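# Put the box with the earliest letter into the door tote

## Task

Of all the boxes in this office, find the one whose top letter comes earliest in the alphabet and move only that box into the tote beside the door, resting fully inside with nothing over the rim. The robot must not topple or finish leaning, or the task fails.

## Robot and tools

ROBOT. A single-arm Hello Robot Stretch 3. It has a two-wheel base 0.33 m long and 0.34 m wide with a rounded back, a mast with a lift, and a telescoping arm that reaches out of the robot's RIGHT side. The base spins about the point midway between its drive wheels, 0.05 m behind the front edge, and cannot move sideways. To shift the gripper along the robot's forward axis, drive the base. With the arm pulled in and the wrist folded, the wrist reaches up to 0.06 m past the right side and a spin sweeps a 0.28 m radius. A level, unfolded wrist reaches farther than that.

FRAMES. All positions are in metres. Base frame: origin on the floor between the drive wheels, x forward, y left, z up. hand_pose is in the base frame, at the point where the closed fingertips meet. With all wrist joints at zero, its x axis points up, its y axis points back along the arm toward the mast, and its z axis points to the rear. The fingertips are round pads 0.04 m across. The odometry frame is the base frame at the scene's start. base_odometry counts wheel rotation only, so wheel slip shows up as travel. Its heading is in rad, from -3.142 to 3.142, positive to the left.

move. One action per call. Give "base", "joints" or both, optionally with "speeds", "pace" and "contact_limits". Alternatively send {"servos": "reboot"} on its own, which re-enables servos that switched off; each then holds where it is. A move with no action only reports the state and images.
- base: an object with exactly one key, each a relative offset from the base's last reported position. translate_m is a straight drive in metres, -3 to 3, positive forward. rotate_rad is a turn in place, -6.4 to 6.4, positive to the left.
- joints: an object keyed by joint name, each value an absolute target. lift_m: 0 to 1.1 m. arm_m: extension, 0 to 0.52 m. wrist_yaw_rad: -1.345 to 4.42; 0 points the gripper along the arm, positive swings it toward the front, about 3.0 is folded over the base. wrist_pitch_rad: -1.57 to 0.451; 0 is level, negative tips the fingertips down. wrist_roll_rad: -2.911 to 2.918; 0 puts the fingers side by side and level. gripper_m: -0.089 to 0.179, larger is wider; the fingertip gap is the value minus 0.007 when nearly shut, minus 0.025 when wide. head_pan_rad: -3.953 to 1.73; 0 faces forward, positive turns left, -1.57 looks along the arm. head_tilt_rad: -1.53 to 0.419; 0 is level, negative looks down. A joint counts as done within ±0.004 for lift, arm and gripper, ±0.02 for yaw and roll, ±0.05 for pitch, and ±0.1 for the head.
- pace: "default" or "max". Top speeds at default/max: translate 0.12/0.30 m/s, rotate 0.76/1.90 rad/s, lift 0.11/0.15 m/s, arm 0.14/0.40 m/s. The base is capped at 0.10 m/s and 0.63 rad/s unless lift_m is under 0.30, arm_m is under 0.03 and wrist_yaw_rad is over 2.54, all at once.
- speeds: a top speed per key, no higher than the max value.
- contact_limits: put each limit next to its own command. arm_m takes a motor_effort percentage, 1 to 100, negative when retracting. lift_m takes {"down": n, "up": n}, 1 to 100, meaning force beyond free motion; by default it is 32 to 47 down and 21 to 36 up, and values under about 12 may trip with nothing in the way. translate_m and rotate_rad take a wheel effort limit that applies only during that base move. Each wheel then stops and goes slack separately, which can swing the robot round.
- cameras: a list drawn from head_camera, nav_camera, wrist_camera, all. Left out, null or ["all"] gives every camera; [] gives none.
- blocking: true (the default) waits until everything is at rest. false returns in about 0.5 s while motion continues. A later move replaces only the targets it names.
An unknown key makes a call invalid; an out-of-range value gets it refused. A refusal, or a stop you did not command, cancels the remaining move, wait and finished_scene calls in that reply. A move is cut off after 14 s with status time_out.

wait: seconds from 0 to 10, plus cameras. It commands nothing and returns early once moves settle. stop: brakes every running motion; braked joints report "stopped" and may keep pressing on contact. zoom_image: camera plus region [x0, y0, x1, y1] in pixels from the top-left of that camera's latest image, at most 504 by 504. finished_scene: scene number. It ends the scene for good, and the box must stay in place once the robot stops acting.

RESULTS. "move" shows done or the worst status. base_status and joint_status show done, moving, off_target (at rest short of the target and possibly still pushing), contact_stop (the joint goes slack), time_out, torque_fault or stopped. on_its_own lists what happened without a command; "held at" there gives a target, not a reading. joint_positions, hand_pose and a contact_limits line are also reported. lidar_m has 12 sectors of 30 degrees: first straight ahead, then counter-clockwise (4th left, 7th behind, 10th right). It sees a plane 0.17 m high from 0.15 to 12 m, and "-" means nothing seen or something very close. wrist_depth_mm and head_depth_mm are 7x7 grids of median depth from the top left, covering 45-1000 mm and 280-4000 mm, with "-" for no reading. motor_effort is a percentage of maximum with the peak in brackets; full effort reads about 45 on wrist pitch and about 72 on wrist roll. If turned_by_wheels and turned_by_imu differ by more than 0.15, believe the IMU. base_tilt is in degrees, with up to about 4 degrees of bias. The "pictures" line gives the order of the images. To view them upright, rotate head_camera 90° clockwise and nav_camera 90° counterclockwise. scene_time is also reported.

CAUTIONS. Before folding (yaw to 3.0) or unfolding the wrist, put lift between 0.32 and 0.95, pitch at -0.4 and roll near 0; once folded, the lift may go down to 0.25. With yaw below -0.4, keep pitch at -0.5 or lower. To grip, command a gripper value below the box's width. To let go, command at least 0.05 above it, or fully open. The gripper reading does not tell you whether you are holding something. The wrist, the head and a base move without a limit never contact-stop, and a pushed wrist or head servo can fault. Pushing on something fixed with the gripper above about 0.45 m, or driving while the gripper is hooked on something, can tip the robot; if a lean appears, back the gripper off. Use a low "down" limit when lowering onto surfaces. Avoid dropping the box, releasing it while it moves, slamming it, or pushing hard. Loose objects may get nudged now and then. Simulated time keeps running while you think.

Each tool is called after "Call:" by a JSON object that holds its "method" and its "body".

## Session

Call:
{"method": "move", "body": {}}

Scene clock: 0.00 s.
base_odometry: x=+0.000 y=+0.000 heading=+0.000
turned_by_wheels: +0.000
turned_by_imu: +0.000
base_tilt: forward=+1.0 right=-0.1
lidar_m: 0.80 1.67 1.61 1.34 1.00 0.97 1.01 1.40 1.53 1.06 0.79 0.77
head_depth_mm: 723 721 721 719 718 715 717 / 769 768 768 764 764 763 762 / 821 821 819 818 816 815 815 / 884 878 876 874 879 872 871 / 948 944 944 942 942 938 935 / 2044 2152 2141 2178 2210 2205 2170 / 1930 1918 1938 1945 1954 1974 1973
base_status: not commanded
joint_positions: lift_m=+0.444 arm_m=+0.002 wrist_yaw_rad=+3.097 wrist_pitch_rad=-0.467 wrist_roll_rad=+0.000 gripper_m=+0.037 head_pan_rad=+0.000 head_tilt_rad=-0.002
joint_status: not commanded
measured_speeds: all 0
motor_effort: left_wheel=-0.3 right_wheel=+1.7 lift_m=+27.5 arm_m=-9.1 wrist_yaw_rad=+0.9 wrist_pitch_rad=+2.5 wrist_roll_rad=+0.7 gripper_m=-0.2 head_pan_rad=+0.6 head_tilt_rad=+6.0
hand_pose: x=-0.0114 y=+0.0710 z=+0.4454 quat_wxyz=(+0.179, +0.691, +0.148, +0.684) (m; base frame)
wrist_depth_mm: - - 146 - - - - / - - 158 - - - - / - - 172 - - - - / - 920 190 - - - - / 809 785 204 798 813 819 789 / 676 667 128 638 654 695 687 / 581 593 283 580 571 592 588
pictures: head_camera (sideways), nav_camera (sideways), wrist_camera
Images, in order (width x height): head_camera 896x504, nav_camera 672x504, wrist_camera 644x364.

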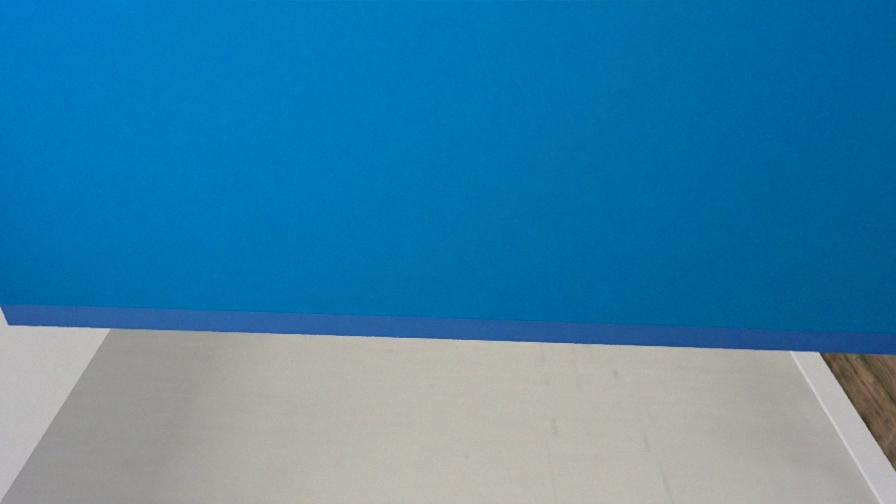

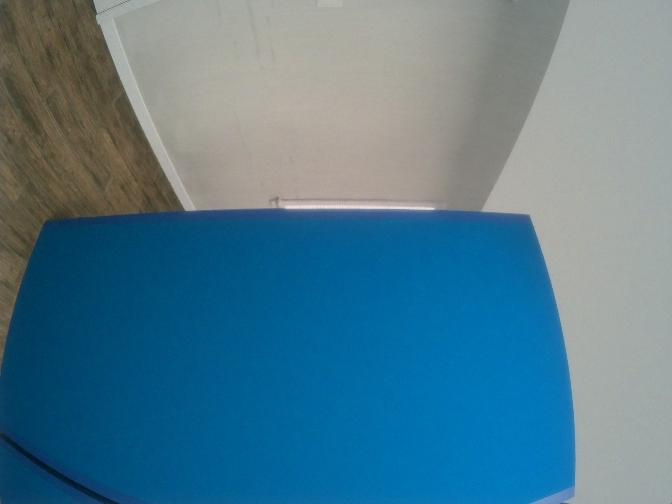

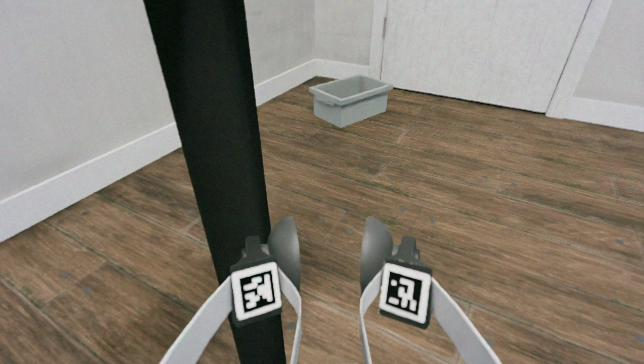

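Call:
{"method": "move", "body": {"joints": {"head_pan_rad": 1.4, "head_tilt_rad": -0.5}, "cameras": ["nav_camera"]}}

Call:
{"method": "move", "body": {"joints": {"head_pan_rad": 0.2, "head_tilt_rad": -0.5}, "cameras": ["nav_camera"]}}

Call:
{"method": "move", "body": {"joints": {"head_pan_rad": -1.0, "head_tilt_rad": -0.5}, "cameras": ["nav_camera"]}}

Call:
{"method": "move", "body": {"joints": {"head_pan_rad": -2.2, "head_tilt_rad": -0.5}, "cameras": ["nav_camera"]}}

Call:
{"method": "move", "body": {"joints": {"head_pan_rad": -3.4, "head_tilt_rad": -0.5}, "cameras": ["nav_camera"]}}

Scene clock: 8.80 s.
move: done
base_odometry: x=+0.000 y=+0.000 heading=+0.000
turned_by_wheels: +0.000
turned_by_imu: +0.001
base_tilt: forward=+1.0 right=-0.1
lidar_m: 0.80 1.67 1.60 1.34 1.00 0.97 1.01 1.40 1.53 1.06 0.79 0.77
head_depth_mm: 1351 1456 1563 1709 1814 1614 1349 / 1409 1506 1638 1786 1921 1595 1343 / 1468 1577 1715 1882 1986 1609 1347 / 1549 1692 1816 2012 1982 1609 1342 / 1557 1666 1836 1980 1966 1607 1334 / 1357 1451 1538 1665 1803 1591 1334 / 1205 1268 1351 1444 1525 1560 1335
base_status: not commanded
joint_positions: lift_m=+0.444 arm_m=+0.002 wrist_yaw_rad=+3.097 wrist_pitch_rad=-0.467 wrist_roll_rad=+0.000 gripper_m=+0.037 head_pan_rad=+1.429 head_tilt_rad=-0.500
joint_status: all done
measured_speeds: all 0
motor_effort: left_wheel=-0.3(0.6) right_wheel=+2.4(2.6) lift_m=+30.2(30.4) arm_m=-20.3(20.5) wrist_yaw_rad=+0.8(1.2) wrist_pitch_rad=+2.4(2.7) wrist_roll_rad=+0.7(0.9) gripper_m=-0.1(1.2) head_pan_rad=+0.5(5.1) head_tilt_rad=-2.5(6.2)
hand_pose: x=-0.0114 y=+0.0710 z=+0.4454 quat_wxyz=(+0.179, +0.691, +0.148, +0.684) (m; base frame)
wrist_depth_mm: - - 147 - - - - / - - 158 - - - - / - - 172 - - - - / - 944 189 - - - - / 808 805 204 809 797 821 796 / 668 677 128 635 651 670 678 / 595 607 282 580 567 588 576
pictures: nav_camera (sideways)
Images, in order (width x height): nav_camera 672x504.

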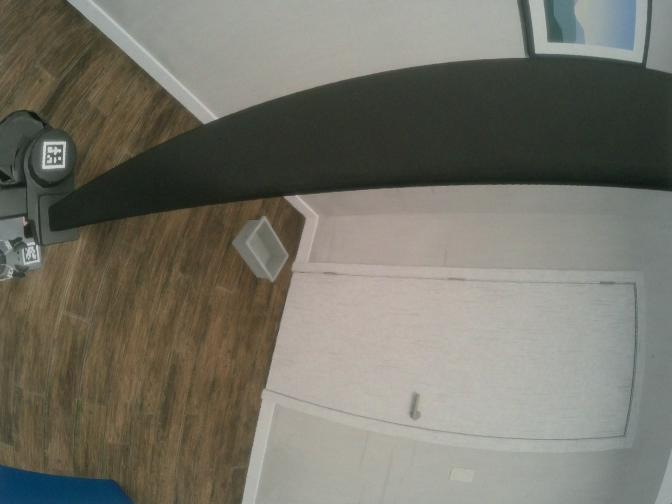

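Scene clock: 9.93 s.
move: done
base_odometry: x=+0.000 y=+0.000 heading=+0.000
turned_by_wheels: +0.000
turned_by_imu: +0.000
base_tilt: forward=+1.0 right=+0.0
lidar_m: 0.80 1.67 1.60 1.35 1.00 0.97 1.01 1.40 1.53 1.06 0.79 0.77
head_depth_mm: 709 753 807 867 930 1016 1109 / 768 813 877 950 1032 1124 1254 / 839 905 958 1049 1161 1282 1328 / 1936 2114 2336 2455 1988 1611 1345 / 1774 1926 2099 2315 1977 1609 1347 / 1644 1778 1913 2068 1987 1579 1334 / 1541 1639 1762 1899 1949 1585 1327
base_status: not commanded
joint_positions: lift_m=+0.444 arm_m=+0.002 wrist_yaw_rad=+3.097 wrist_pitch_rad=-0.467 wrist_roll_rad=+0.000 gripper_m=+0.037 head_pan_rad=+0.188 head_tilt_rad=-0.500
joint_status: all done
measured_speeds: all 0
motor_effort: left_wheel=-0.5(0.6) right_wheel=+2.3(2.7) lift_m=+30.5(30.8) arm_m=-20.3(20.7) wrist_yaw_rad=+1.0(1.4) wrist_pitch_rad=+2.1(2.8) wrist_roll_rad=+0.9(1.1) gripper_m=+0.7(1.0) head_pan_rad=-2.0(5.8) head_tilt_rad=-3.4(4.4)
hand_pose: x=-0.0114 y=+0.0710 z=+0.4454 quat_wxyz=(+0.179, +0.691, +0.148, +0.684) (m; base frame)
wrist_depth_mm: - - 147 - - - - / - - 158 - - - - / - - 172 - - - - / - 942 189 - - - - / 797 803 204 795 812 822 800 / 669 676 127 641 660 678 684 / 588 599 284 587 577 578 589
pictures: nav_camera (sideways)
Images, in order (width x height): nav_camera 672x504.

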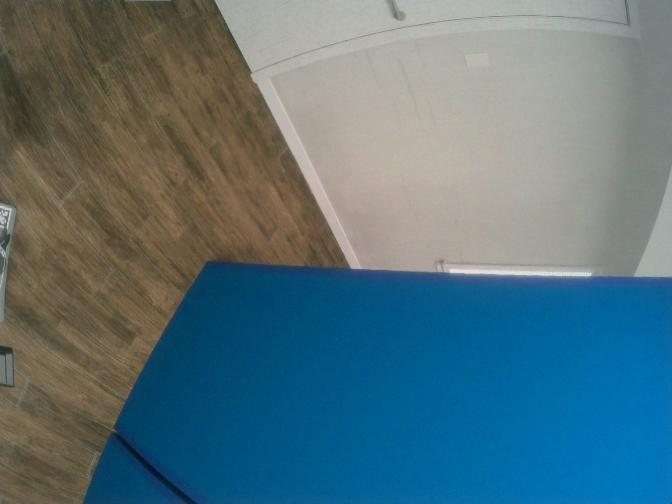

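Scene clock: 11.07 s.
move: done
base_odometry: x=+0.000 y=+0.000 heading=+0.000
turned_by_wheels: +0.000
turned_by_imu: +0.000
base_tilt: forward=+0.9 right=-0.1
lidar_m: 0.80 1.68 1.60 1.34 1.00 0.96 1.01 1.40 1.53 1.06 0.79 0.77
head_depth_mm: 785 867 959 1075 1239 1439 1338 / 749 821 909 1016 1155 1326 1349 / 722 786 864 958 1077 1241 1339 / 688 753 818 909 1012 1143 1278 / 677 725 791 874 966 1088 1250 / 638 690 748 820 908 1015 1151 / 618 662 718 782 861 957 1079
base_status: not commanded
joint_positions: lift_m=+0.444 arm_m=+0.002 wrist_yaw_rad=+3.097 wrist_pitch_rad=-0.467 wrist_roll_rad=+0.000 gripper_m=+0.037 head_pan_rad=-1.032 head_tilt_rad=-0.500
joint_status: all done
measured_speeds: all 0
motor_effort: left_wheel=-0.3(0.6) right_wheel=+1.6(2.8) lift_m=+30.3(30.9) arm_m=-20.4(20.8) wrist_yaw_rad=+0.7(1.2) wrist_pitch_rad=+2.4(2.7) wrist_roll_rad=+0.7(1.1) gripper_m=+0.2(1.0) head_pan_rad=+0.3(5.3) head_tilt_rad=-2.8(4.4)
hand_pose: x=-0.0114 y=+0.0710 z=+0.4454 quat_wxyz=(+0.179, +0.691, +0.148, +0.684) (m; base frame)
wrist_depth_mm: - - 147 - - - - / - - 158 - - - - / - - 173 - - - - / - 921 189 - - - - / 822 794 205 791 820 785 790 / 684 684 127 643 654 683 669 / 580 602 282 585 572 589 575
pictures: nav_camera (sideways)
Images, in order (width x height): nav_camera 672x504.

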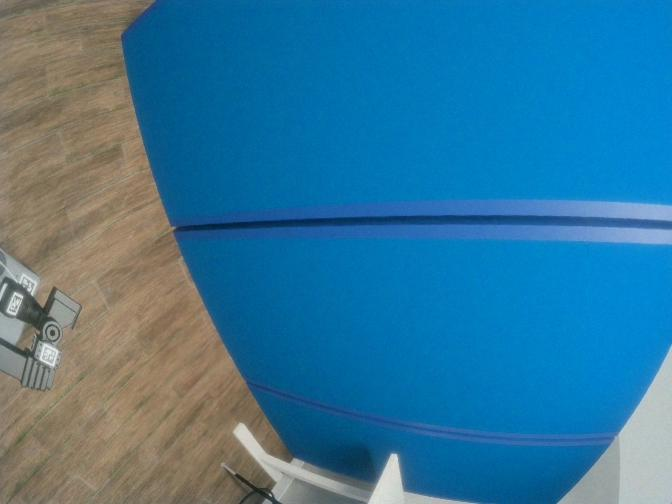

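Scene clock: 12.17 s.
move: done
base_odometry: x=+0.000 y=+0.000 heading=+0.000
turned_by_wheels: +0.000
turned_by_imu: +0.000
base_tilt: forward=+0.9 right=-0.1
lidar_m: 0.80 1.67 1.61 1.34 1.00 0.97 1.01 1.40 1.53 1.06 0.79 0.77
head_depth_mm: 1860 1990 1782 2342 2042 1625 1352 / 1857 1966 2201 2406 2017 1610 1346 / 1856 1967 2194 2396 2009 1613 1348 / 1829 1940 2188 2408 1975 1608 1339 / 1848 1932 1844 2327 1924 1594 1331 / 1805 1923 1862 2320 1975 1597 1327 / 1817 1924 1769 2287 1964 1589 1330
base_status: not commanded
joint_positions: lift_m=+0.444 arm_m=+0.002 wrist_yaw_rad=+3.097 wrist_pitch_rad=-0.467 wrist_roll_rad=+0.000 gripper_m=+0.037 head_pan_rad=-2.239 head_tilt_rad=-0.500
joint_status: all done
measured_speeds: all 0
motor_effort: left_wheel=-0.5(0.6) right_wheel=+2.5(2.7) lift_m=+30.7(30.7) arm_m=-20.1(20.7) wrist_yaw_rad=+0.4(1.2) wrist_pitch_rad=+2.5(2.7) wrist_roll_rad=+0.8(1.1) gripper_m=+0.8(1.2) head_pan_rad=+1.3(5.5) head_tilt_rad=-2.9(5.2)
hand_pose: x=-0.0114 y=+0.0710 z=+0.4454 quat_wxyz=(+0.179, +0.691, +0.148, +0.684) (m; base frame)
wrist_depth_mm: - - 146 - - - - / - - 158 - - - - / - - 172 - - - - / - 929 189 - - - - / 804 791 204 800 815 809 805 / 681 683 127 638 657 679 676 / 581 599 281 575 566 590 588
pictures: nav_camera (sideways)
Images, in order (width x height): nav_camera 672x504.

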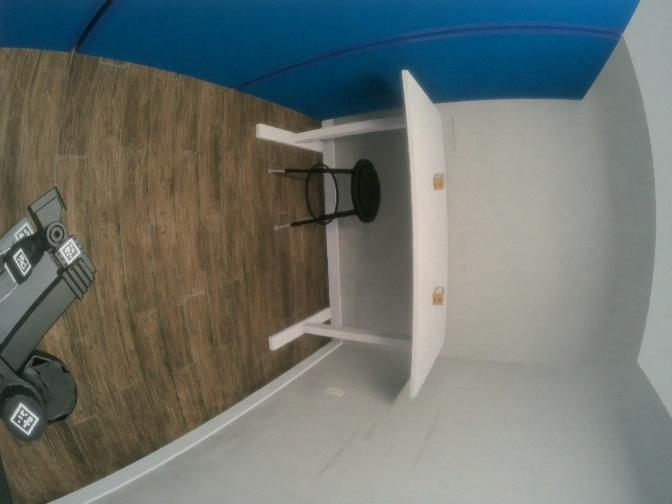

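Scene clock: 13.27 s.
move: done
base_odometry: x=+0.000 y=+0.000 heading=+0.000
turned_by_wheels: +0.000
turned_by_imu: +0.000
base_tilt: forward=+1.0 right=-0.2
lidar_m: 0.80 1.67 1.60 1.34 1.00 0.97 1.01 1.40 1.53 1.06 0.79 0.76
head_depth_mm: 783 844 913 998 1096 1230 1314 / 807 870 946 1035 1136 1278 1339 / 830 894 977 1077 1198 1334 1336 / 856 928 1013 1114 1246 1409 1338 / 877 955 1052 1161 1297 1460 1333 / 910 989 1085 1208 1357 1504 1340 / 938 1025 1136 1260 1428 1548 1335
base_status: not commanded
joint_positions: lift_m=+0.444 arm_m=+0.002 wrist_yaw_rad=+3.097 wrist_pitch_rad=-0.467 wrist_roll_rad=+0.000 gripper_m=+0.037 head_pan_rad=-3.442 head_tilt_rad=-0.500
joint_status: all done
measured_speeds: all 0
motor_effort: left_wheel=-0.5(0.7) right_wheel=+1.6(2.7) lift_m=+30.4(30.8) arm_m=-20.2(20.5) wrist_yaw_rad=+0.9(1.1) wrist_pitch_rad=+2.2(2.8) wrist_roll_rad=+1.0(1.1) gripper_m=-0.2(1.4) head_pan_rad=+1.9(5.1) head_tilt_rad=-2.7(4.1)
hand_pose: x=-0.0114 y=+0.0710 z=+0.4454 quat_wxyz=(+0.179, +0.691, +0.148, +0.684) (m; base frame)
wrist_depth_mm: - - 147 - - - - / - - 158 - - - - / - - 173 - - - - / - 916 190 - - - - / 798 803 204 791 793 796 805 / 690 684 128 635 667 669 667 / 586 603 282 586 565 596 590
pictures: nav_camera (sideways)
Images, in order (width x height): nav_camera 672x504.

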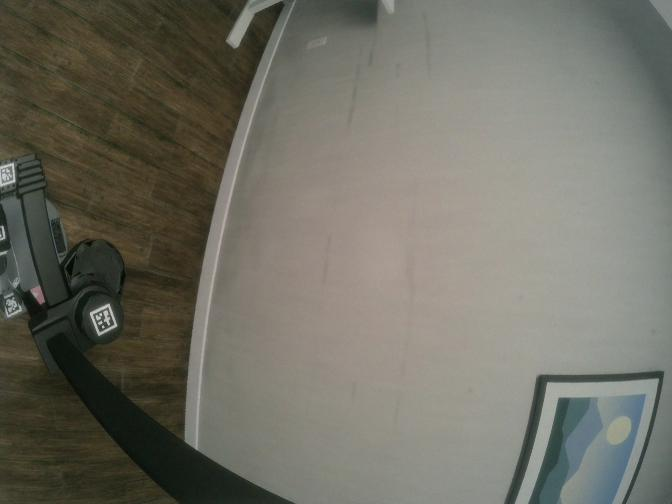

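Call:
{"method": "move", "body": {"joints": {"head_pan_rad": -2.24, "head_tilt_rad": -0.3}, "cameras": ["head_camera", "nav_camera"]}}

Scene clock: 23.63 s.
move: done
base_odometry: x=+0.000 y=+0.000 heading=+0.000
turned_by_wheels: +0.000
turned_by_imu: +0.001
base_tilt: forward=+1.2 right=+0.0
lidar_m: 0.80 1.68 1.60 1.34 1.00 0.97 1.01 1.40 1.53 1.06 0.79 0.77
head_depth_mm: 1879 2001 2076 1786 2342 1938 1583 / 1882 1985 2077 1765 2350 1991 1584 / 1861 1980 2080 1750 2327 1967 1563 / 1859 1987 2056 1721 2336 1982 1572 / 1862 1963 2062 1711 1805 1899 1561 / 1853 1953 2063 1691 2303 1904 1559 / 1836 1967 2052 1758 2270 1916 1562
base_status: not commanded
joint_positions: lift_m=+0.444 arm_m=+0.002 wrist_yaw_rad=+3.097 wrist_pitch_rad=-0.467 wrist_roll_rad=+0.000 gripper_m=+0.037 head_pan_rad=-2.214 head_tilt_rad=-0.303
joint_status: all done
measured_speeds: all 0
motor_effort: left_wheel=-0.6(0.6) right_wheel=+2.2(2.7) lift_m=+30.4(30.7) arm_m=-19.9(20.3) wrist_yaw_rad=+0.7(1.0) wrist_pitch_rad=+2.5(2.9) wrist_roll_rad=+0.8(1.0) gripper_m=+0.0(1.0) head_pan_rad=+0.1(5.5) head_tilt_rad=+4.2(5.6)
hand_pose: x=-0.0114 y=+0.0710 z=+0.4454 quat_wxyz=(+0.179, +0.691, +0.148, +0.684) (m; base frame)
wrist_depth_mm: - - 147 - - - - / - - 159 - - - - / - - 172 - - - - / - 911 190 - - - - / 790 800 205 796 800 787 803 / 684 673 128 637 669 680 686 / 589 609 283 585 571 590 586
pictures: head_camera (sideways), nav_camera (sideways)
Images, in order (width x height): head_camera 896x504, nav_camera 672x504.

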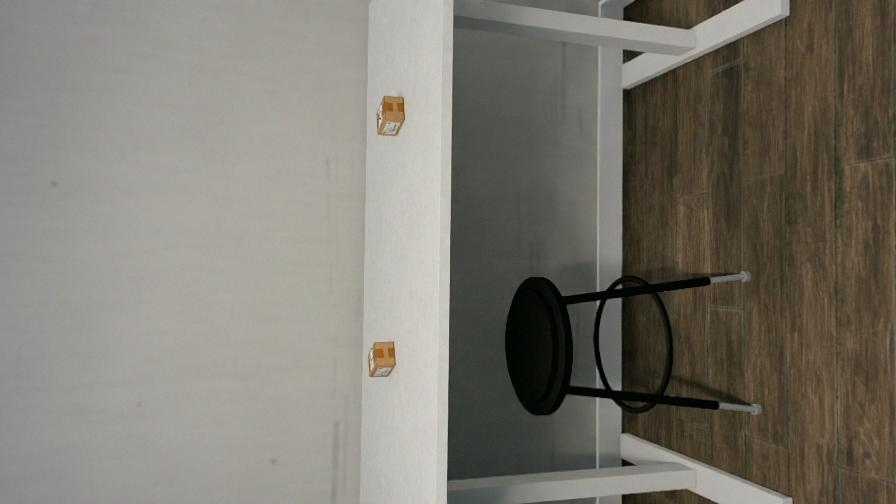

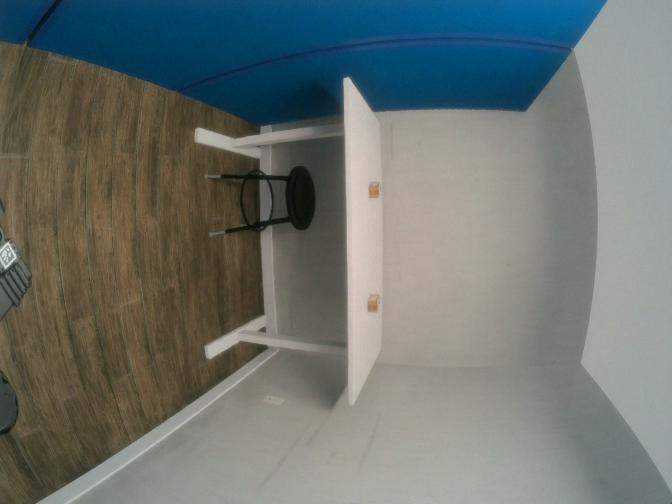

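Call:
{"method": "zoom_image", "body": {"camera": "head_camera", "region": [360, 80, 430, 150]}}

Call:
{"method": "zoom_image", "body": {"camera": "head_camera", "region": [350, 325, 420, 395]}}

Scaled by 7.200 from the camera's 896x504 image, which has a finer 1280x720 frame.

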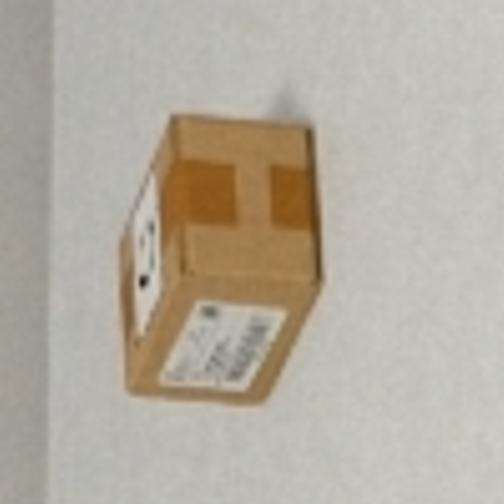

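Scaled by 7.200 from the camera's 896x504 image, which has a finer 1280x720 frame.

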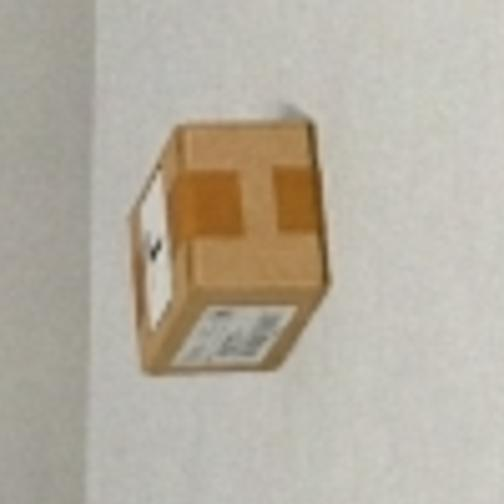

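Call:
{"method": "move", "body": {"base": {"rotate_rad": 0.99}, "joints": {"head_pan_rad": 0.0, "head_tilt_rad": -0.4}, "pace": "max", "cameras": ["head_camera", "nav_camera"]}}

Scene clock: 60.93 s.
move: done
base_odometry: x=+0.000 y=+0.000 heading=+0.989
turned_by_wheels: +0.989
turned_by_imu: +0.986
base_tilt: forward=+0.9 right=+0.0
lidar_m: 1.60 1.44 1.01 0.97 0.99 1.31 1.53 1.14 0.81 0.77 0.78 1.71
head_depth_mm: 1374 1476 1573 1686 1837 1781 1446 / 1357 1450 1559 1692 1852 1776 1441 / 1367 1459 1546 1687 1850 1771 1434 / 1369 1458 1559 1692 1832 1772 1450 / 1375 1464 1571 1713 1858 1767 1439 / 1390 1465 1573 1698 1872 1735 1439 / 1375 1466 1596 1718 1865 1652 1440
base_status: done
joint_positions: lift_m=+0.444 arm_m=+0.002 wrist_yaw_rad=+3.097 wrist_pitch_rad=-0.467 wrist_roll_rad=+0.000 gripper_m=+0.037 head_pan_rad=+0.014 head_tilt_rad=-0.399
joint_status: all done
measured_speeds: translate_m=+0.000 rotate_rad=+0.000 lift_m=+0.000 arm_m=+0.000 wrist_yaw_rad=+0.000 wrist_pitch_rad=+0.000 wrist_roll_rad=+0.000 head_pan_rad=-0.024 head_tilt_rad=+0.000
motor_effort: left_wheel=-9.7(14.8) right_wheel=+10.7(13.8) lift_m=+30.3(30.5) arm_m=-20.0(20.8) wrist_yaw_rad=+0.8(1.3) wrist_pitch_rad=+2.3(2.8) wrist_roll_rad=+0.7(1.1) gripper_m=-0.3(1.2) head_pan_rad=-3.3(4.4) head_tilt_rad=-3.0(5.1)
hand_pose: x=-0.0114 y=+0.0710 z=+0.4454 quat_wxyz=(+0.179, +0.691, +0.148, +0.684) (m; base frame)
wrist_depth_mm: - - 143 - - - - / - - 157 - - - - / - - 173 - - - - / - - 189 - - - - / 798 806 204 803 791 802 789 / 671 672 128 639 657 669 681 / 592 595 281 584 570 582 582
pictures: head_camera (sideways), nav_camera (sideways)
Images, in order (width x height): head_camera 896x504, nav_camera 672x504.

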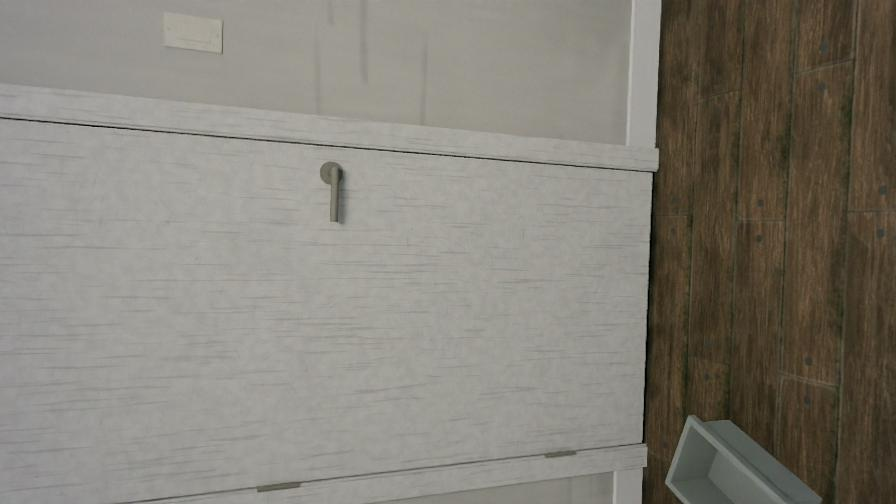

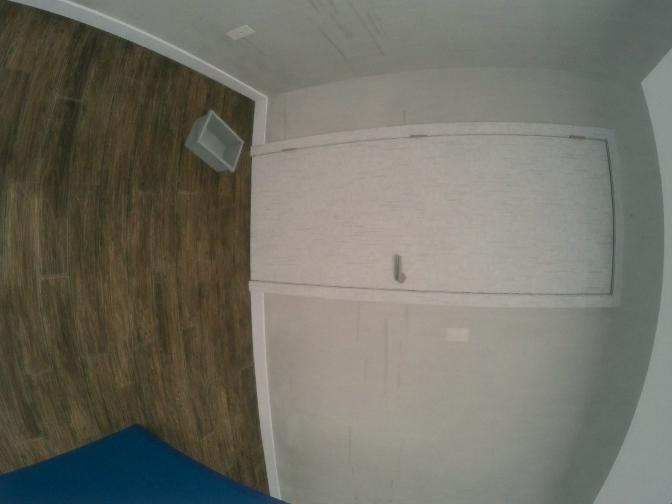

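Call:
{"method": "move", "body": {"base": {"translate_m": 0.85}, "joints": {"head_pan_rad": -1.57, "head_tilt_rad": -0.4}, "pace": "max", "cameras": ["head_camera", "nav_camera"]}}

Scene clock: 73.73 s.
move: done
base_odometry: x=+0.467 y=+0.710 heading=+0.990
turned_by_wheels: +0.000
turned_by_imu: +0.001
base_tilt: forward=+1.0 right=-0.1
lidar_m: 0.76 0.78 1.05 1.00 1.03 1.36 2.36 1.09 0.77 0.75 1.16 0.82
head_depth_mm: 642 649 693 740 807 880 976 / 3144 978 952 924 905 906 990 / 3305 3401 3721 3272 2275 1714 1403 / 3268 3487 3784 3294 2260 1766 1437 / 3271 3540 3790 3229 2276 1759 1433 / 3236 3414 3495 3018 2260 1755 1439 / 2326 2340 2365 2386 2150 1754 1433
base_status: done
joint_positions: lift_m=+0.444 arm_m=+0.002 wrist_yaw_rad=+3.097 wrist_pitch_rad=-0.467 wrist_roll_rad=+0.000 gripper_m=+0.037 head_pan_rad=-1.570 head_tilt_rad=-0.401
joint_status: all done
measured_speeds: all 0
motor_effort: left_wheel=+5.6(13.1) right_wheel=+3.5(17.3) lift_m=+29.6(30.4) arm_m=-15.5(19.3) wrist_yaw_rad=+1.1(1.5) wrist_pitch_rad=+2.5(2.9) wrist_roll_rad=+0.7(1.1) gripper_m=-0.1(1.5) head_pan_rad=+2.7(4.9) head_tilt_rad=+0.9(3.5)
hand_pose: x=-0.0114 y=+0.0710 z=+0.4454 quat_wxyz=(+0.179, +0.691, +0.148, +0.684) (m; base frame)
wrist_depth_mm: - - 143 938 - - - / - - 157 - - - 755 / - - 172 - - - 803 / - - 190 - 948 - 836 / 782 803 205 807 752 757 771 / 673 674 127 646 664 684 671 / 584 600 283 584 575 580 585
pictures: head_camera (sideways), nav_camera (sideways)
Images, in order (width x height): head_camera 896x504, nav_camera 672x504.

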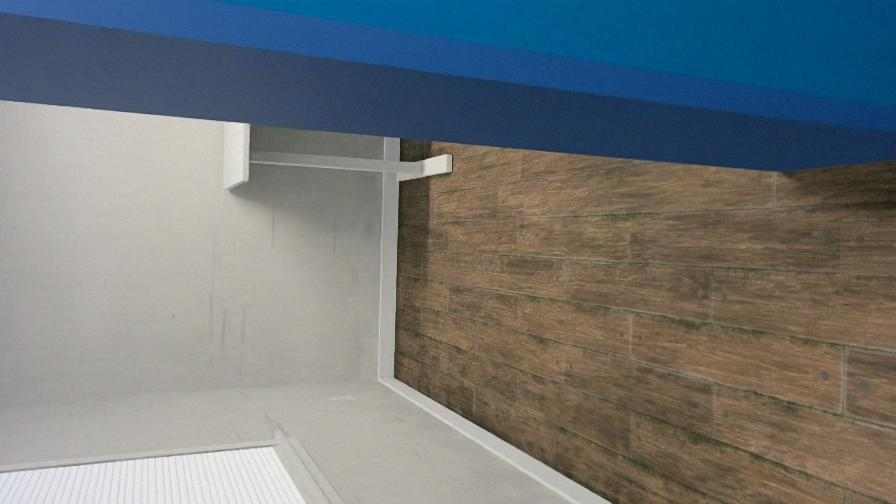

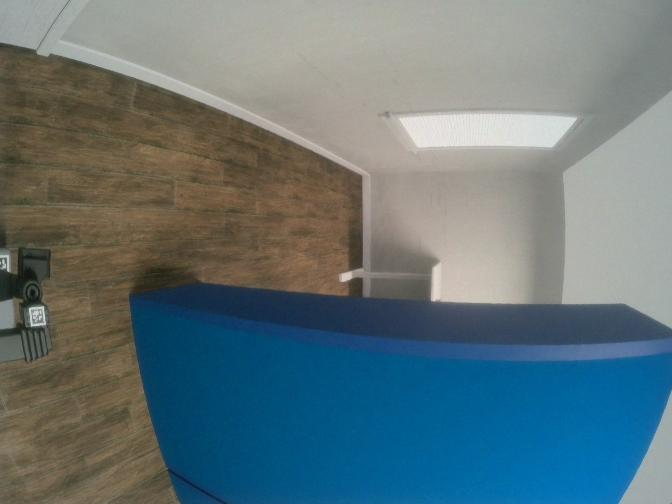

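Call:
{"method": "move", "body": {"base": {"translate_m": 0.25}, "pace": "max", "cameras": []}}

Call:
{"method": "move", "body": {"base": {"rotate_rad": -1.57}, "joints": {"head_pan_rad": -0.8, "head_tilt_rad": -0.4}, "pace": "max", "cameras": []}}

Call:
{"method": "move", "body": {"base": {"translate_m": 1.0}, "pace": "max", "contact_limits": {"translate_m": 40}, "cameras": ["head_camera", "nav_camera"]}}

Scene clock: 88.47 s.
move: done
base_odometry: x=+0.604 y=+0.919 heading=+0.989
turned_by_wheels: +0.000
turned_by_imu: +0.001
base_tilt: forward=+0.8 right=-0.2
lidar_m: 0.52 0.53 0.70 1.01 1.04 1.38 2.63 1.07 0.83 2.53 0.79 0.53
head_depth_mm: 3238 3317 3683 3293 2208 1386 1376 / 3244 3359 3656 3304 2300 1763 1451 / 3284 3533 3728 3230 2301 1771 1440 / 3337 3541 3734 3236 2294 1761 1442 / 3257 3467 3725 3184 2272 1764 1436 / 2260 2330 2311 2418 2198 1756 1426 / 1576 1602 1616 1648 1690 1639 1444
base_status: done
joint_positions: lift_m=+0.444 arm_m=+0.002 wrist_yaw_rad=+3.097 wrist_pitch_rad=-0.467 wrist_roll_rad=+0.000 gripper_m=+0.037 head_pan_rad=-1.570 head_tilt_rad=-0.401
joint_status: not commanded
measured_speeds: all 0
motor_effort: left_wheel=+0.2(13.2) right_wheel=+8.9(13.1) lift_m=+29.3(29.9) arm_m=-12.9(14.6) wrist_yaw_rad=+0.7(1.4) wrist_pitch_rad=+2.4(2.8) wrist_roll_rad=+0.7(1.1) gripper_m=+0.3(1.3) head_pan_rad=+2.7(4.6) head_tilt_rad=+1.4(3.4)
hand_pose: x=-0.0114 y=+0.0710 z=+0.4454 quat_wxyz=(+0.179, +0.691, +0.148, +0.684) (m; base frame)
wrist_depth_mm: - - 145 - - - 617 / - - 158 - - 707 - / - - 172 - - 791 - / - - 190 886 - 896 - / 802 798 205 158 741 780 - / 674 680 128 636 652 670 591 / 589 608 282 585 577 587 577
pictures: none
No camera images: "cameras" was empty.

Scene clock: 91.90 s.
move: done
base_odometry: x=+0.604 y=+0.919 heading=-0.580
turned_by_wheels: -1.569
turned_by_imu: -1.564
base_tilt: forward=+1.0 right=+0.0
lidar_m: 2.33 0.78 0.53 0.52 0.53 0.71 1.02 1.05 1.40 2.63 1.05 0.83
head_depth_mm: 1123 1223 1370 1534 1759 1795 1444 / 1004 1091 1196 1323 1481 1656 1451 / 903 979 1065 1158 1291 1440 1440 / 822 884 955 1034 1135 1246 1361 / 761 807 866 934 1011 1100 1212 / 704 747 796 853 933 1031 1162 / 697 765 844 948 1071 1236 1359
base_status: done
joint_positions: lift_m=+0.444 arm_m=+0.002 wrist_yaw_rad=+3.097 wrist_pitch_rad=-0.467 wrist_roll_rad=+0.000 gripper_m=+0.037 head_pan_rad=-0.797 head_tilt_rad=-0.401
joint_status: all done
measured_speeds: all 0
motor_effort: left_wheel=+11.5(15.6) right_wheel=-9.4(13.6) lift_m=+29.1(29.7) arm_m=-20.1(20.7) wrist_yaw_rad=+0.8(1.3) wrist_pitch_rad=+2.5(2.9) wrist_roll_rad=+0.6(1.1) gripper_m=-0.2(1.3) head_pan_rad=-1.9(4.0) head_tilt_rad=+3.5(6.8)
hand_pose: x=-0.0114 y=+0.0710 z=+0.4454 quat_wxyz=(+0.179, +0.691, +0.148, +0.684) (m; base frame)
wrist_depth_mm: - - 143 - 509 - - / - - 155 - 539 - - / - - 171 - 610 - - / - - 186 - 661 - - / - - 204 149 703 770 776 / 672 675 128 633 655 671 669 / 589 603 282 591 575 587 585
pictures: none
No camera images: "cameras" was empty.

Scene clock: 102.83 s.
move: done
base_odometry: x=+1.441 y=+0.371 heading=-0.580
turned_by_wheels: +0.000
turned_by_imu: +0.000
base_tilt: forward=+0.9 right=-0.1
lidar_m: 2.37 0.83 0.59 0.56 0.58 0.78 1.98 2.06 0.41 0.40 0.41 2.88
head_depth_mm: 3099 3252 3391 3321 2334 1719 502 / 3341 3543 3759 3238 2296 1776 1443 / 3572 3716 - 3282 2289 1765 1435 / 3323 3500 3822 3221 2297 1741 1431 / 2980 3222 3462 3137 2287 1766 1432 / 2802 2950 3159 3237 2276 1758 1436 / 2581 2721 2915 3038 2231 1760 1427
base_status: done
joint_positions: lift_m=+0.444 arm_m=+0.002 wrist_yaw_rad=+3.097 wrist_pitch_rad=-0.467 wrist_roll_rad=+0.000 gripper_m=+0.037 head_pan_rad=-0.800 head_tilt_rad=-0.400
joint_status: not commanded
measured_speeds: all 0
motor_effort: left_wheel=+13.0(17.5) right_wheel=-4.0(7.5) lift_m=+28.8(29.7) arm_m=-17.1(20.5) wrist_yaw_rad=+0.7(1.5) wrist_pitch_rad=+2.5(2.9) wrist_roll_rad=+0.7(1.2) gripper_m=-0.3(1.6) head_pan_rad=-2.5(4.5) head_tilt_rad=+2.7(4.7)
contact_limits: translate_m 40 (maximum 100)
hand_pose: x=-0.0114 y=+0.0710 z=+0.4454 quat_wxyz=(+0.179, +0.691, +0.148, +0.684) (m; base frame)
wrist_depth_mm: - - 144 - - - - / - - 155 - - - - / - - 172 - - - - / - - 186 - - - - / - 745 203 152 745 768 768 / 667 669 128 641 658 669 681 / 592 609 283 593 575 593 589
pictures: head_camera (sideways), nav_camera (sideways)
Images, in order (width x height): head_camera 896x504, nav_camera 672x504.

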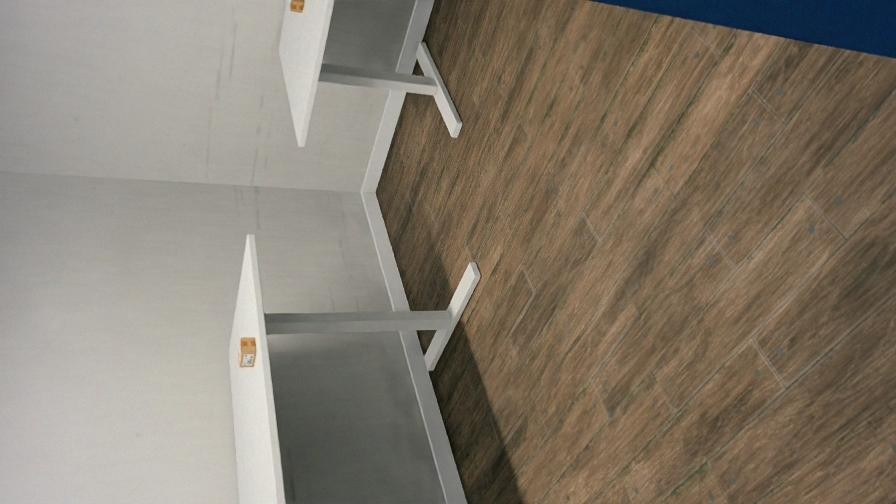

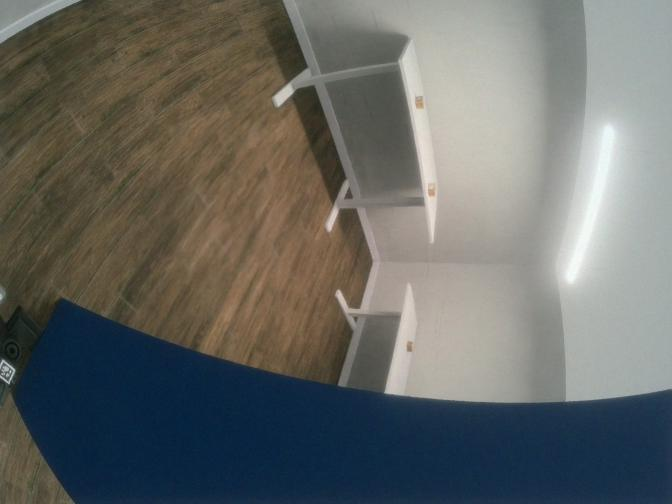

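Call:
{"method": "move", "body": {"base": {"translate_m": 0.7}, "joints": {"head_pan_rad": -0.35, "head_tilt_rad": -0.4}, "pace": "max", "contact_limits": {"translate_m": 40}, "cameras": ["head_camera", "nav_camera"]}}

Scene clock: 115.50 s.
move: done
base_odometry: x=+2.026 y=-0.012 heading=-0.579
turned_by_wheels: +0.000
turned_by_imu: +0.001
base_tilt: forward=+1.0 right=-0.2
lidar_m: 2.06 0.86 0.61 0.59 0.60 0.81 1.99 0.64 1.33 2.25 2.40 1.69
head_depth_mm: 2058 2190 2014 2584 2295 1791 1443 / 1981 2136 1994 2488 2332 1758 1448 / 1923 2060 1740 2383 2279 1777 1442 / 1859 1991 1734 2254 2107 1761 1441 / 1811 1935 2034 2209 2269 1764 1435 / 1774 1863 1997 2152 2265 1763 1425 / 1702 1813 1943 2080 2165 1756 1431
base_status: done
joint_positions: lift_m=+0.444 arm_m=+0.002 wrist_yaw_rad=+3.097 wrist_pitch_rad=-0.467 wrist_roll_rad=+0.000 gripper_m=+0.037 head_pan_rad=-0.350 head_tilt_rad=-0.400
joint_status: all done
measured_speeds: all 0
motor_effort: left_wheel=+12.6(18.6) right_wheel=-3.7(7.0) lift_m=+28.2(29.1) arm_m=-14.2(16.8) wrist_yaw_rad=+0.4(1.4) wrist_pitch_rad=+2.5(2.9) wrist_roll_rad=+0.7(1.2) gripper_m=-0.4(1.5) head_pan_rad=-4.0(4.1) head_tilt_rad=+1.8(5.2)
contact_limits: translate_m 40 (maximum 100)
hand_pose: x=-0.0114 y=+0.0710 z=+0.4454 quat_wxyz=(+0.179, +0.691, +0.148, +0.684) (m; base frame)
wrist_depth_mm: - - 143 - - - - / - - 156 - - - - / - - 172 - - - - / - - 186 - - - - / 774 754 204 158 745 802 801 / 683 683 128 633 663 691 673 / 588 601 282 593 569 586 586
pictures: head_camera (sideways), nav_camera (sideways)
Images, in order (width x height): head_camera 896x504, nav_camera 672x504.

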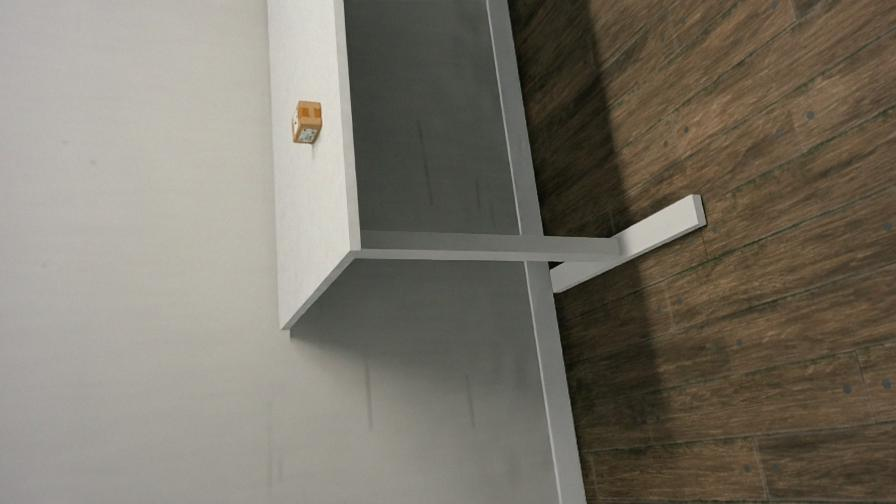

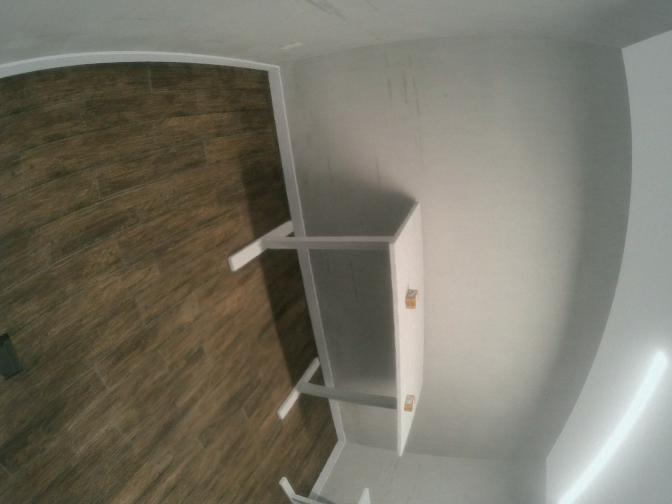

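Call:
{"method": "zoom_image", "body": {"camera": "head_camera", "region": [272, 90, 342, 160]}}

Call:
{"method": "move", "body": {"joints": {"head_pan_rad": -0.85, "head_tilt_rad": -0.3}, "cameras": ["head_camera"]}}

Call:
{"method": "move", "body": {"joints": {"head_pan_rad": -1.45, "head_tilt_rad": -0.3}, "cameras": ["head_camera", "nav_camera"]}}

Scaled by 7.200 from the camera's 896x504 image, which has a finer 1280x720 frame.

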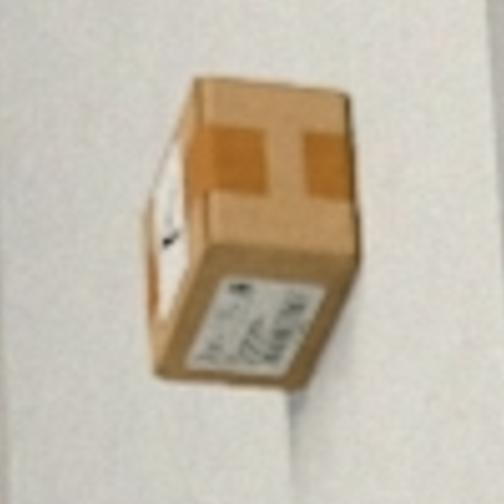

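Scene clock: 120.13 s.
move: done
base_odometry: x=+2.026 y=-0.012 heading=-0.579
turned_by_wheels: +0.000
turned_by_imu: +0.001
base_tilt: forward=+0.9 right=+0.0
lidar_m: 2.06 0.86 0.61 0.59 0.61 0.81 1.99 0.64 1.33 2.24 2.39 1.69
head_depth_mm: 3022 3147 3312 3447 2743 2026 1594 / 3199 3388 3559 3706 2693 1995 1582 / 3007 3205 3315 3518 2704 2004 1577 / 2698 2793 2915 3135 2613 1982 1559 / 2420 2539 2552 2856 2725 1991 1561 / 2220 2340 2353 2534 2589 1961 1567 / 2045 2135 2179 2331 2415 1981 1569
base_status: not commanded
joint_positions: lift_m=+0.444 arm_m=+0.002 wrist_yaw_rad=+3.097 wrist_pitch_rad=-0.467 wrist_roll_rad=+0.000 gripper_m=+0.037 head_pan_rad=-0.863 head_tilt_rad=-0.301
joint_status: all done
measured_speeds: all 0
motor_effort: left_wheel=+12.7(12.9) right_wheel=-3.5(4.4) lift_m=+28.3(28.5) arm_m=-12.8(13.5) wrist_yaw_rad=+0.5(1.3) wrist_pitch_rad=+2.5(2.7) wrist_roll_rad=+0.7(1.0) gripper_m=-0.3(1.4) head_pan_rad=-2.3(5.3) head_tilt_rad=+3.1(6.2)
contact_limits: translate_m 40 (maximum 100)
hand_pose: x=-0.0114 y=+0.0710 z=+0.4454 quat_wxyz=(+0.179, +0.691, +0.148, +0.684) (m; base frame)
wrist_depth_mm: - - 143 - - - - / - - 155 - - - - / - - 171 - - - - / - - 186 - - - - / 772 760 204 158 757 796 796 / 696 669 127 637 651 681 672 / 595 607 284 596 569 595 591
pictures: head_camera (sideways)
Images, in order (width x height): head_camera 896x504.

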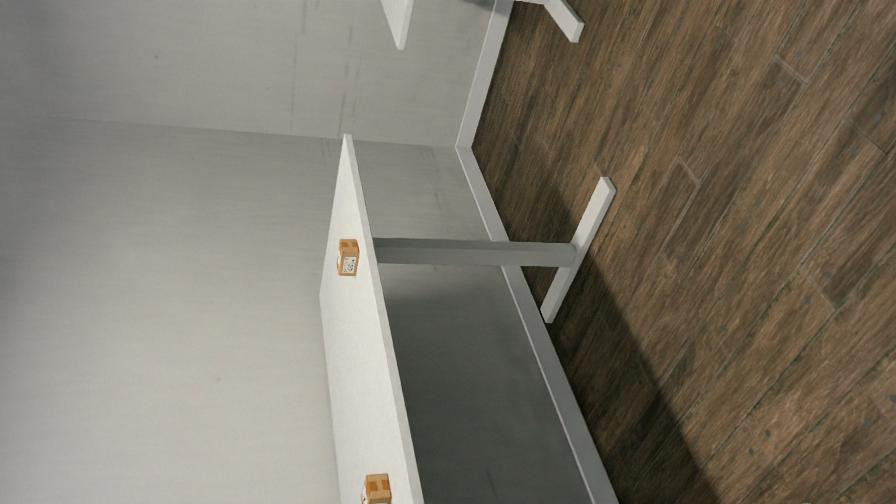

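Scene clock: 121.03 s.
move: done
base_odometry: x=+2.026 y=-0.012 heading=-0.579
turned_by_wheels: +0.000
turned_by_imu: +0.000
base_tilt: forward=+1.1 right=-0.2
lidar_m: 2.05 0.86 0.61 0.59 0.60 0.80 1.99 0.63 1.33 2.25 2.40 1.69
head_depth_mm: 2770 2840 2966 3084 2498 2015 1588 / 2774 2872 3014 3251 2739 2028 1580 / 2736 2935 3083 3257 2713 1988 1572 / 2764 2979 3066 3330 2696 1962 1572 / 2893 2973 3160 3329 2706 1986 1573 / 2909 3034 3189 3366 2676 1978 1569 / 2887 3115 3275 3432 2697 1967 1547
base_status: not commanded
joint_positions: lift_m=+0.444 arm_m=+0.002 wrist_yaw_rad=+3.097 wrist_pitch_rad=-0.467 wrist_roll_rad=+0.000 gripper_m=+0.037 head_pan_rad=-1.471 head_tilt_rad=-0.300
joint_status: all done
measured_speeds: all 0
motor_effort: left_wheel=+12.6(12.8) right_wheel=-4.2(4.4) lift_m=+28.1(28.5) arm_m=-12.5(13.3) wrist_yaw_rad=+1.0(1.2) wrist_pitch_rad=+2.1(2.7) wrist_roll_rad=+0.8(1.1) gripper_m=+0.1(1.1) head_pan_rad=-1.3(6.1) head_tilt_rad=+3.4(5.5)
contact_limits: translate_m 40 (maximum 100)
hand_pose: x=-0.0114 y=+0.0710 z=+0.4454 quat_wxyz=(+0.179, +0.691, +0.148, +0.684) (m; base frame)
wrist_depth_mm: - - 143 - - - - / - - 156 - - - - / - - 172 - - - - / - - 186 - - - - / 767 757 203 158 737 792 813 / 681 677 127 650 660 672 667 / 588 605 284 583 572 588 587
pictures: head_camera (sideways), nav_camera (sideways)
Images, in order (width x height): head_camera 896x504, nav_camera 672x504.

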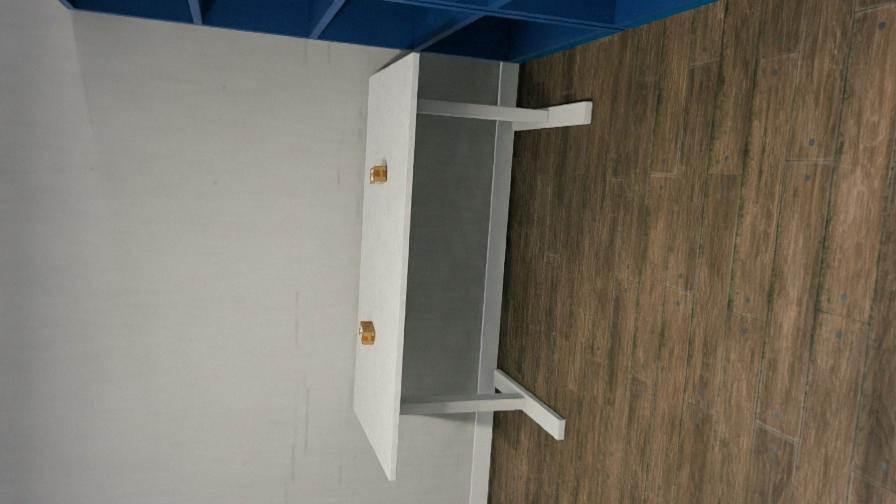

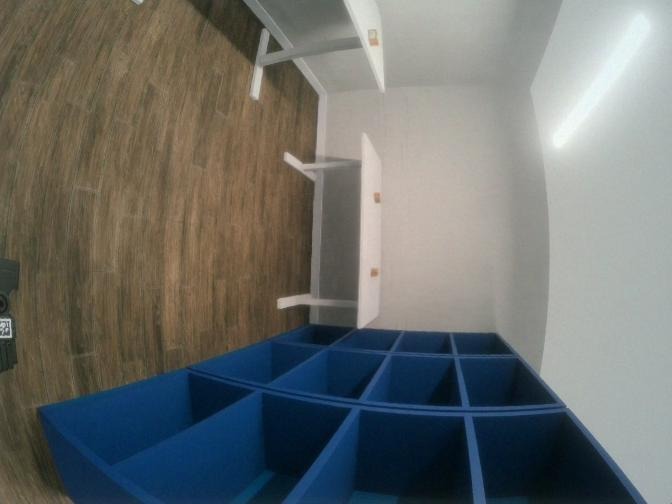

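Call:
{"method": "move", "body": {"base": {"rotate_rad": -1.285}, "joints": {"head_pan_rad": 0.3, "head_tilt_rad": -0.35}, "pace": "max", "cameras": []}}

Call:
{"method": "move", "body": {"base": {"translate_m": 1.6}, "pace": "max", "contact_limits": {"translate_m": 40}, "cameras": ["head_camera", "nav_camera"]}}

Scene clock: 136.27 s.
move: done
base_odometry: x=+2.026 y=-0.012 heading=-1.864
turned_by_wheels: -1.284
turned_by_imu: -1.278
base_tilt: forward=+1.1 right=-0.1
lidar_m: 2.88 2.37 1.70 1.18 0.68 0.59 0.59 0.68 1.19 0.75 0.63 1.35
head_depth_mm: 2868 3018 3068 3183 2513 1890 1515 / 3051 3212 3385 3473 2469 1890 1516 / 3193 3396 3685 3676 2452 1877 1499 / 2999 3199 3411 3424 2462 1876 1500 / 2643 2840 2434 3046 2456 1856 1499 / 2415 2523 2503 2833 2417 1852 1497 / 2220 2305 2191 2555 2441 1841 1486
base_status: done
joint_positions: lift_m=+0.444 arm_m=+0.002 wrist_yaw_rad=+3.097 wrist_pitch_rad=-0.467 wrist_roll_rad=+0.000 gripper_m=+0.037 head_pan_rad=+0.308 head_tilt_rad=-0.349
joint_status: all done
measured_speeds: all 0
motor_effort: left_wheel=+10.1(16.1) right_wheel=-10.3(13.6) lift_m=+28.0(28.4) arm_m=-19.9(19.9) wrist_yaw_rad=+1.0(1.4) wrist_pitch_rad=+2.5(2.8) wrist_roll_rad=+0.8(1.1) gripper_m=+0.1(1.0) head_pan_rad=-4.3(5.2) head_tilt_rad=-2.0(3.7)
hand_pose: x=-0.0114 y=+0.0710 z=+0.4454 quat_wxyz=(+0.179, +0.691, +0.148, +0.684) (m; base frame)
wrist_depth_mm: - - 147 - - - - / - - 158 - - - - / - - 173 - - - - / - - 190 - - - - / - 762 205 800 783 798 814 / - 677 127 637 660 678 670 / 573 605 280 588 568 595 592
pictures: none
No camera images: "cameras" was empty.

Scene clock: 151.27 s.
move: time_out
base_odometry: x=+1.622 y=-1.354 heading=-1.863
turned_by_wheels: +0.001
turned_by_imu: +0.000
base_tilt: forward=+1.0 right=+0.0
lidar_m: 1.51 1.96 1.30 1.49 1.45 1.93 1.93 1.28 0.88 0.88 1.22 1.50
head_depth_mm: 1636 1711 1791 1689 1253 1885 1498 / 1735 1799 1911 1680 1664 1819 1509 / 1822 1936 2048 2091 2237 1808 1506 / 1963 2069 2207 2306 2410 1871 1489 / 2099 2196 2331 2526 2469 1841 1492 / 2008 2090 2240 2334 2336 1876 1481 / 1825 1904 2026 2095 2184 1846 1496
base_status: translate_m time_out (by the wheels' count: +1.4016 of +1.6000)
joint_positions: lift_m=+0.444 arm_m=+0.002 wrist_yaw_rad=+3.097 wrist_pitch_rad=-0.467 wrist_roll_rad=+0.000 gripper_m=+0.037 head_pan_rad=+0.300 head_tilt_rad=-0.350
joint_status: not commanded
measured_speeds: all 0
motor_effort: left_wheel=+5.8(17.8) right_wheel=-0.2(9.9) lift_m=+27.2(28.2) arm_m=-18.0(20.8) wrist_yaw_rad=+1.0(1.5) wrist_pitch_rad=+2.5(2.9) wrist_roll_rad=+1.0(1.1) gripper_m=+0.3(1.7) head_pan_rad=-3.0(4.9) head_tilt_rad=-2.0(3.3)
contact_limits: translate_m 40 (maximum 100)
hand_pose: x=-0.0114 y=+0.0710 z=+0.4454 quat_wxyz=(+0.179, +0.691, +0.148, +0.684) (m; base frame)
wrist_depth_mm: - - 146 - - - - / - - 158 - - - - / - - 172 - - - - / - - 191 - - - - / 790 810 205 800 808 797 799 / 690 688 127 642 661 688 676 / 597 601 283 586 574 590 589
pictures: head_camera (sideways), nav_camera (sideways)
Images, in order (width x height): head_camera 896x504, nav_camera 672x504.

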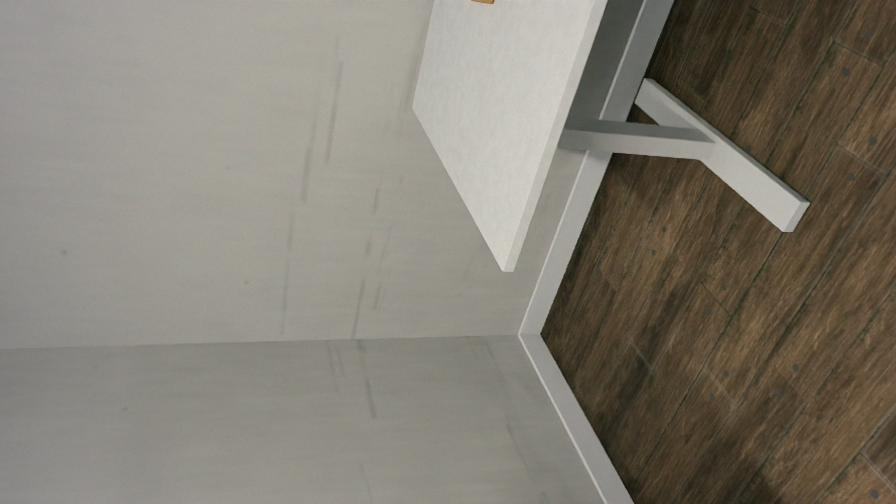

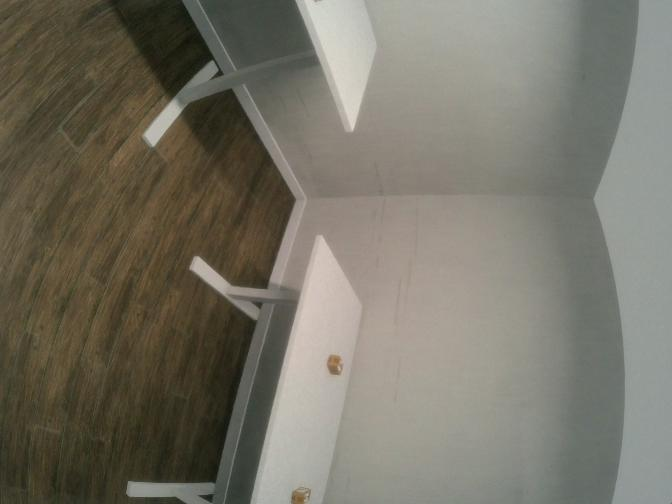

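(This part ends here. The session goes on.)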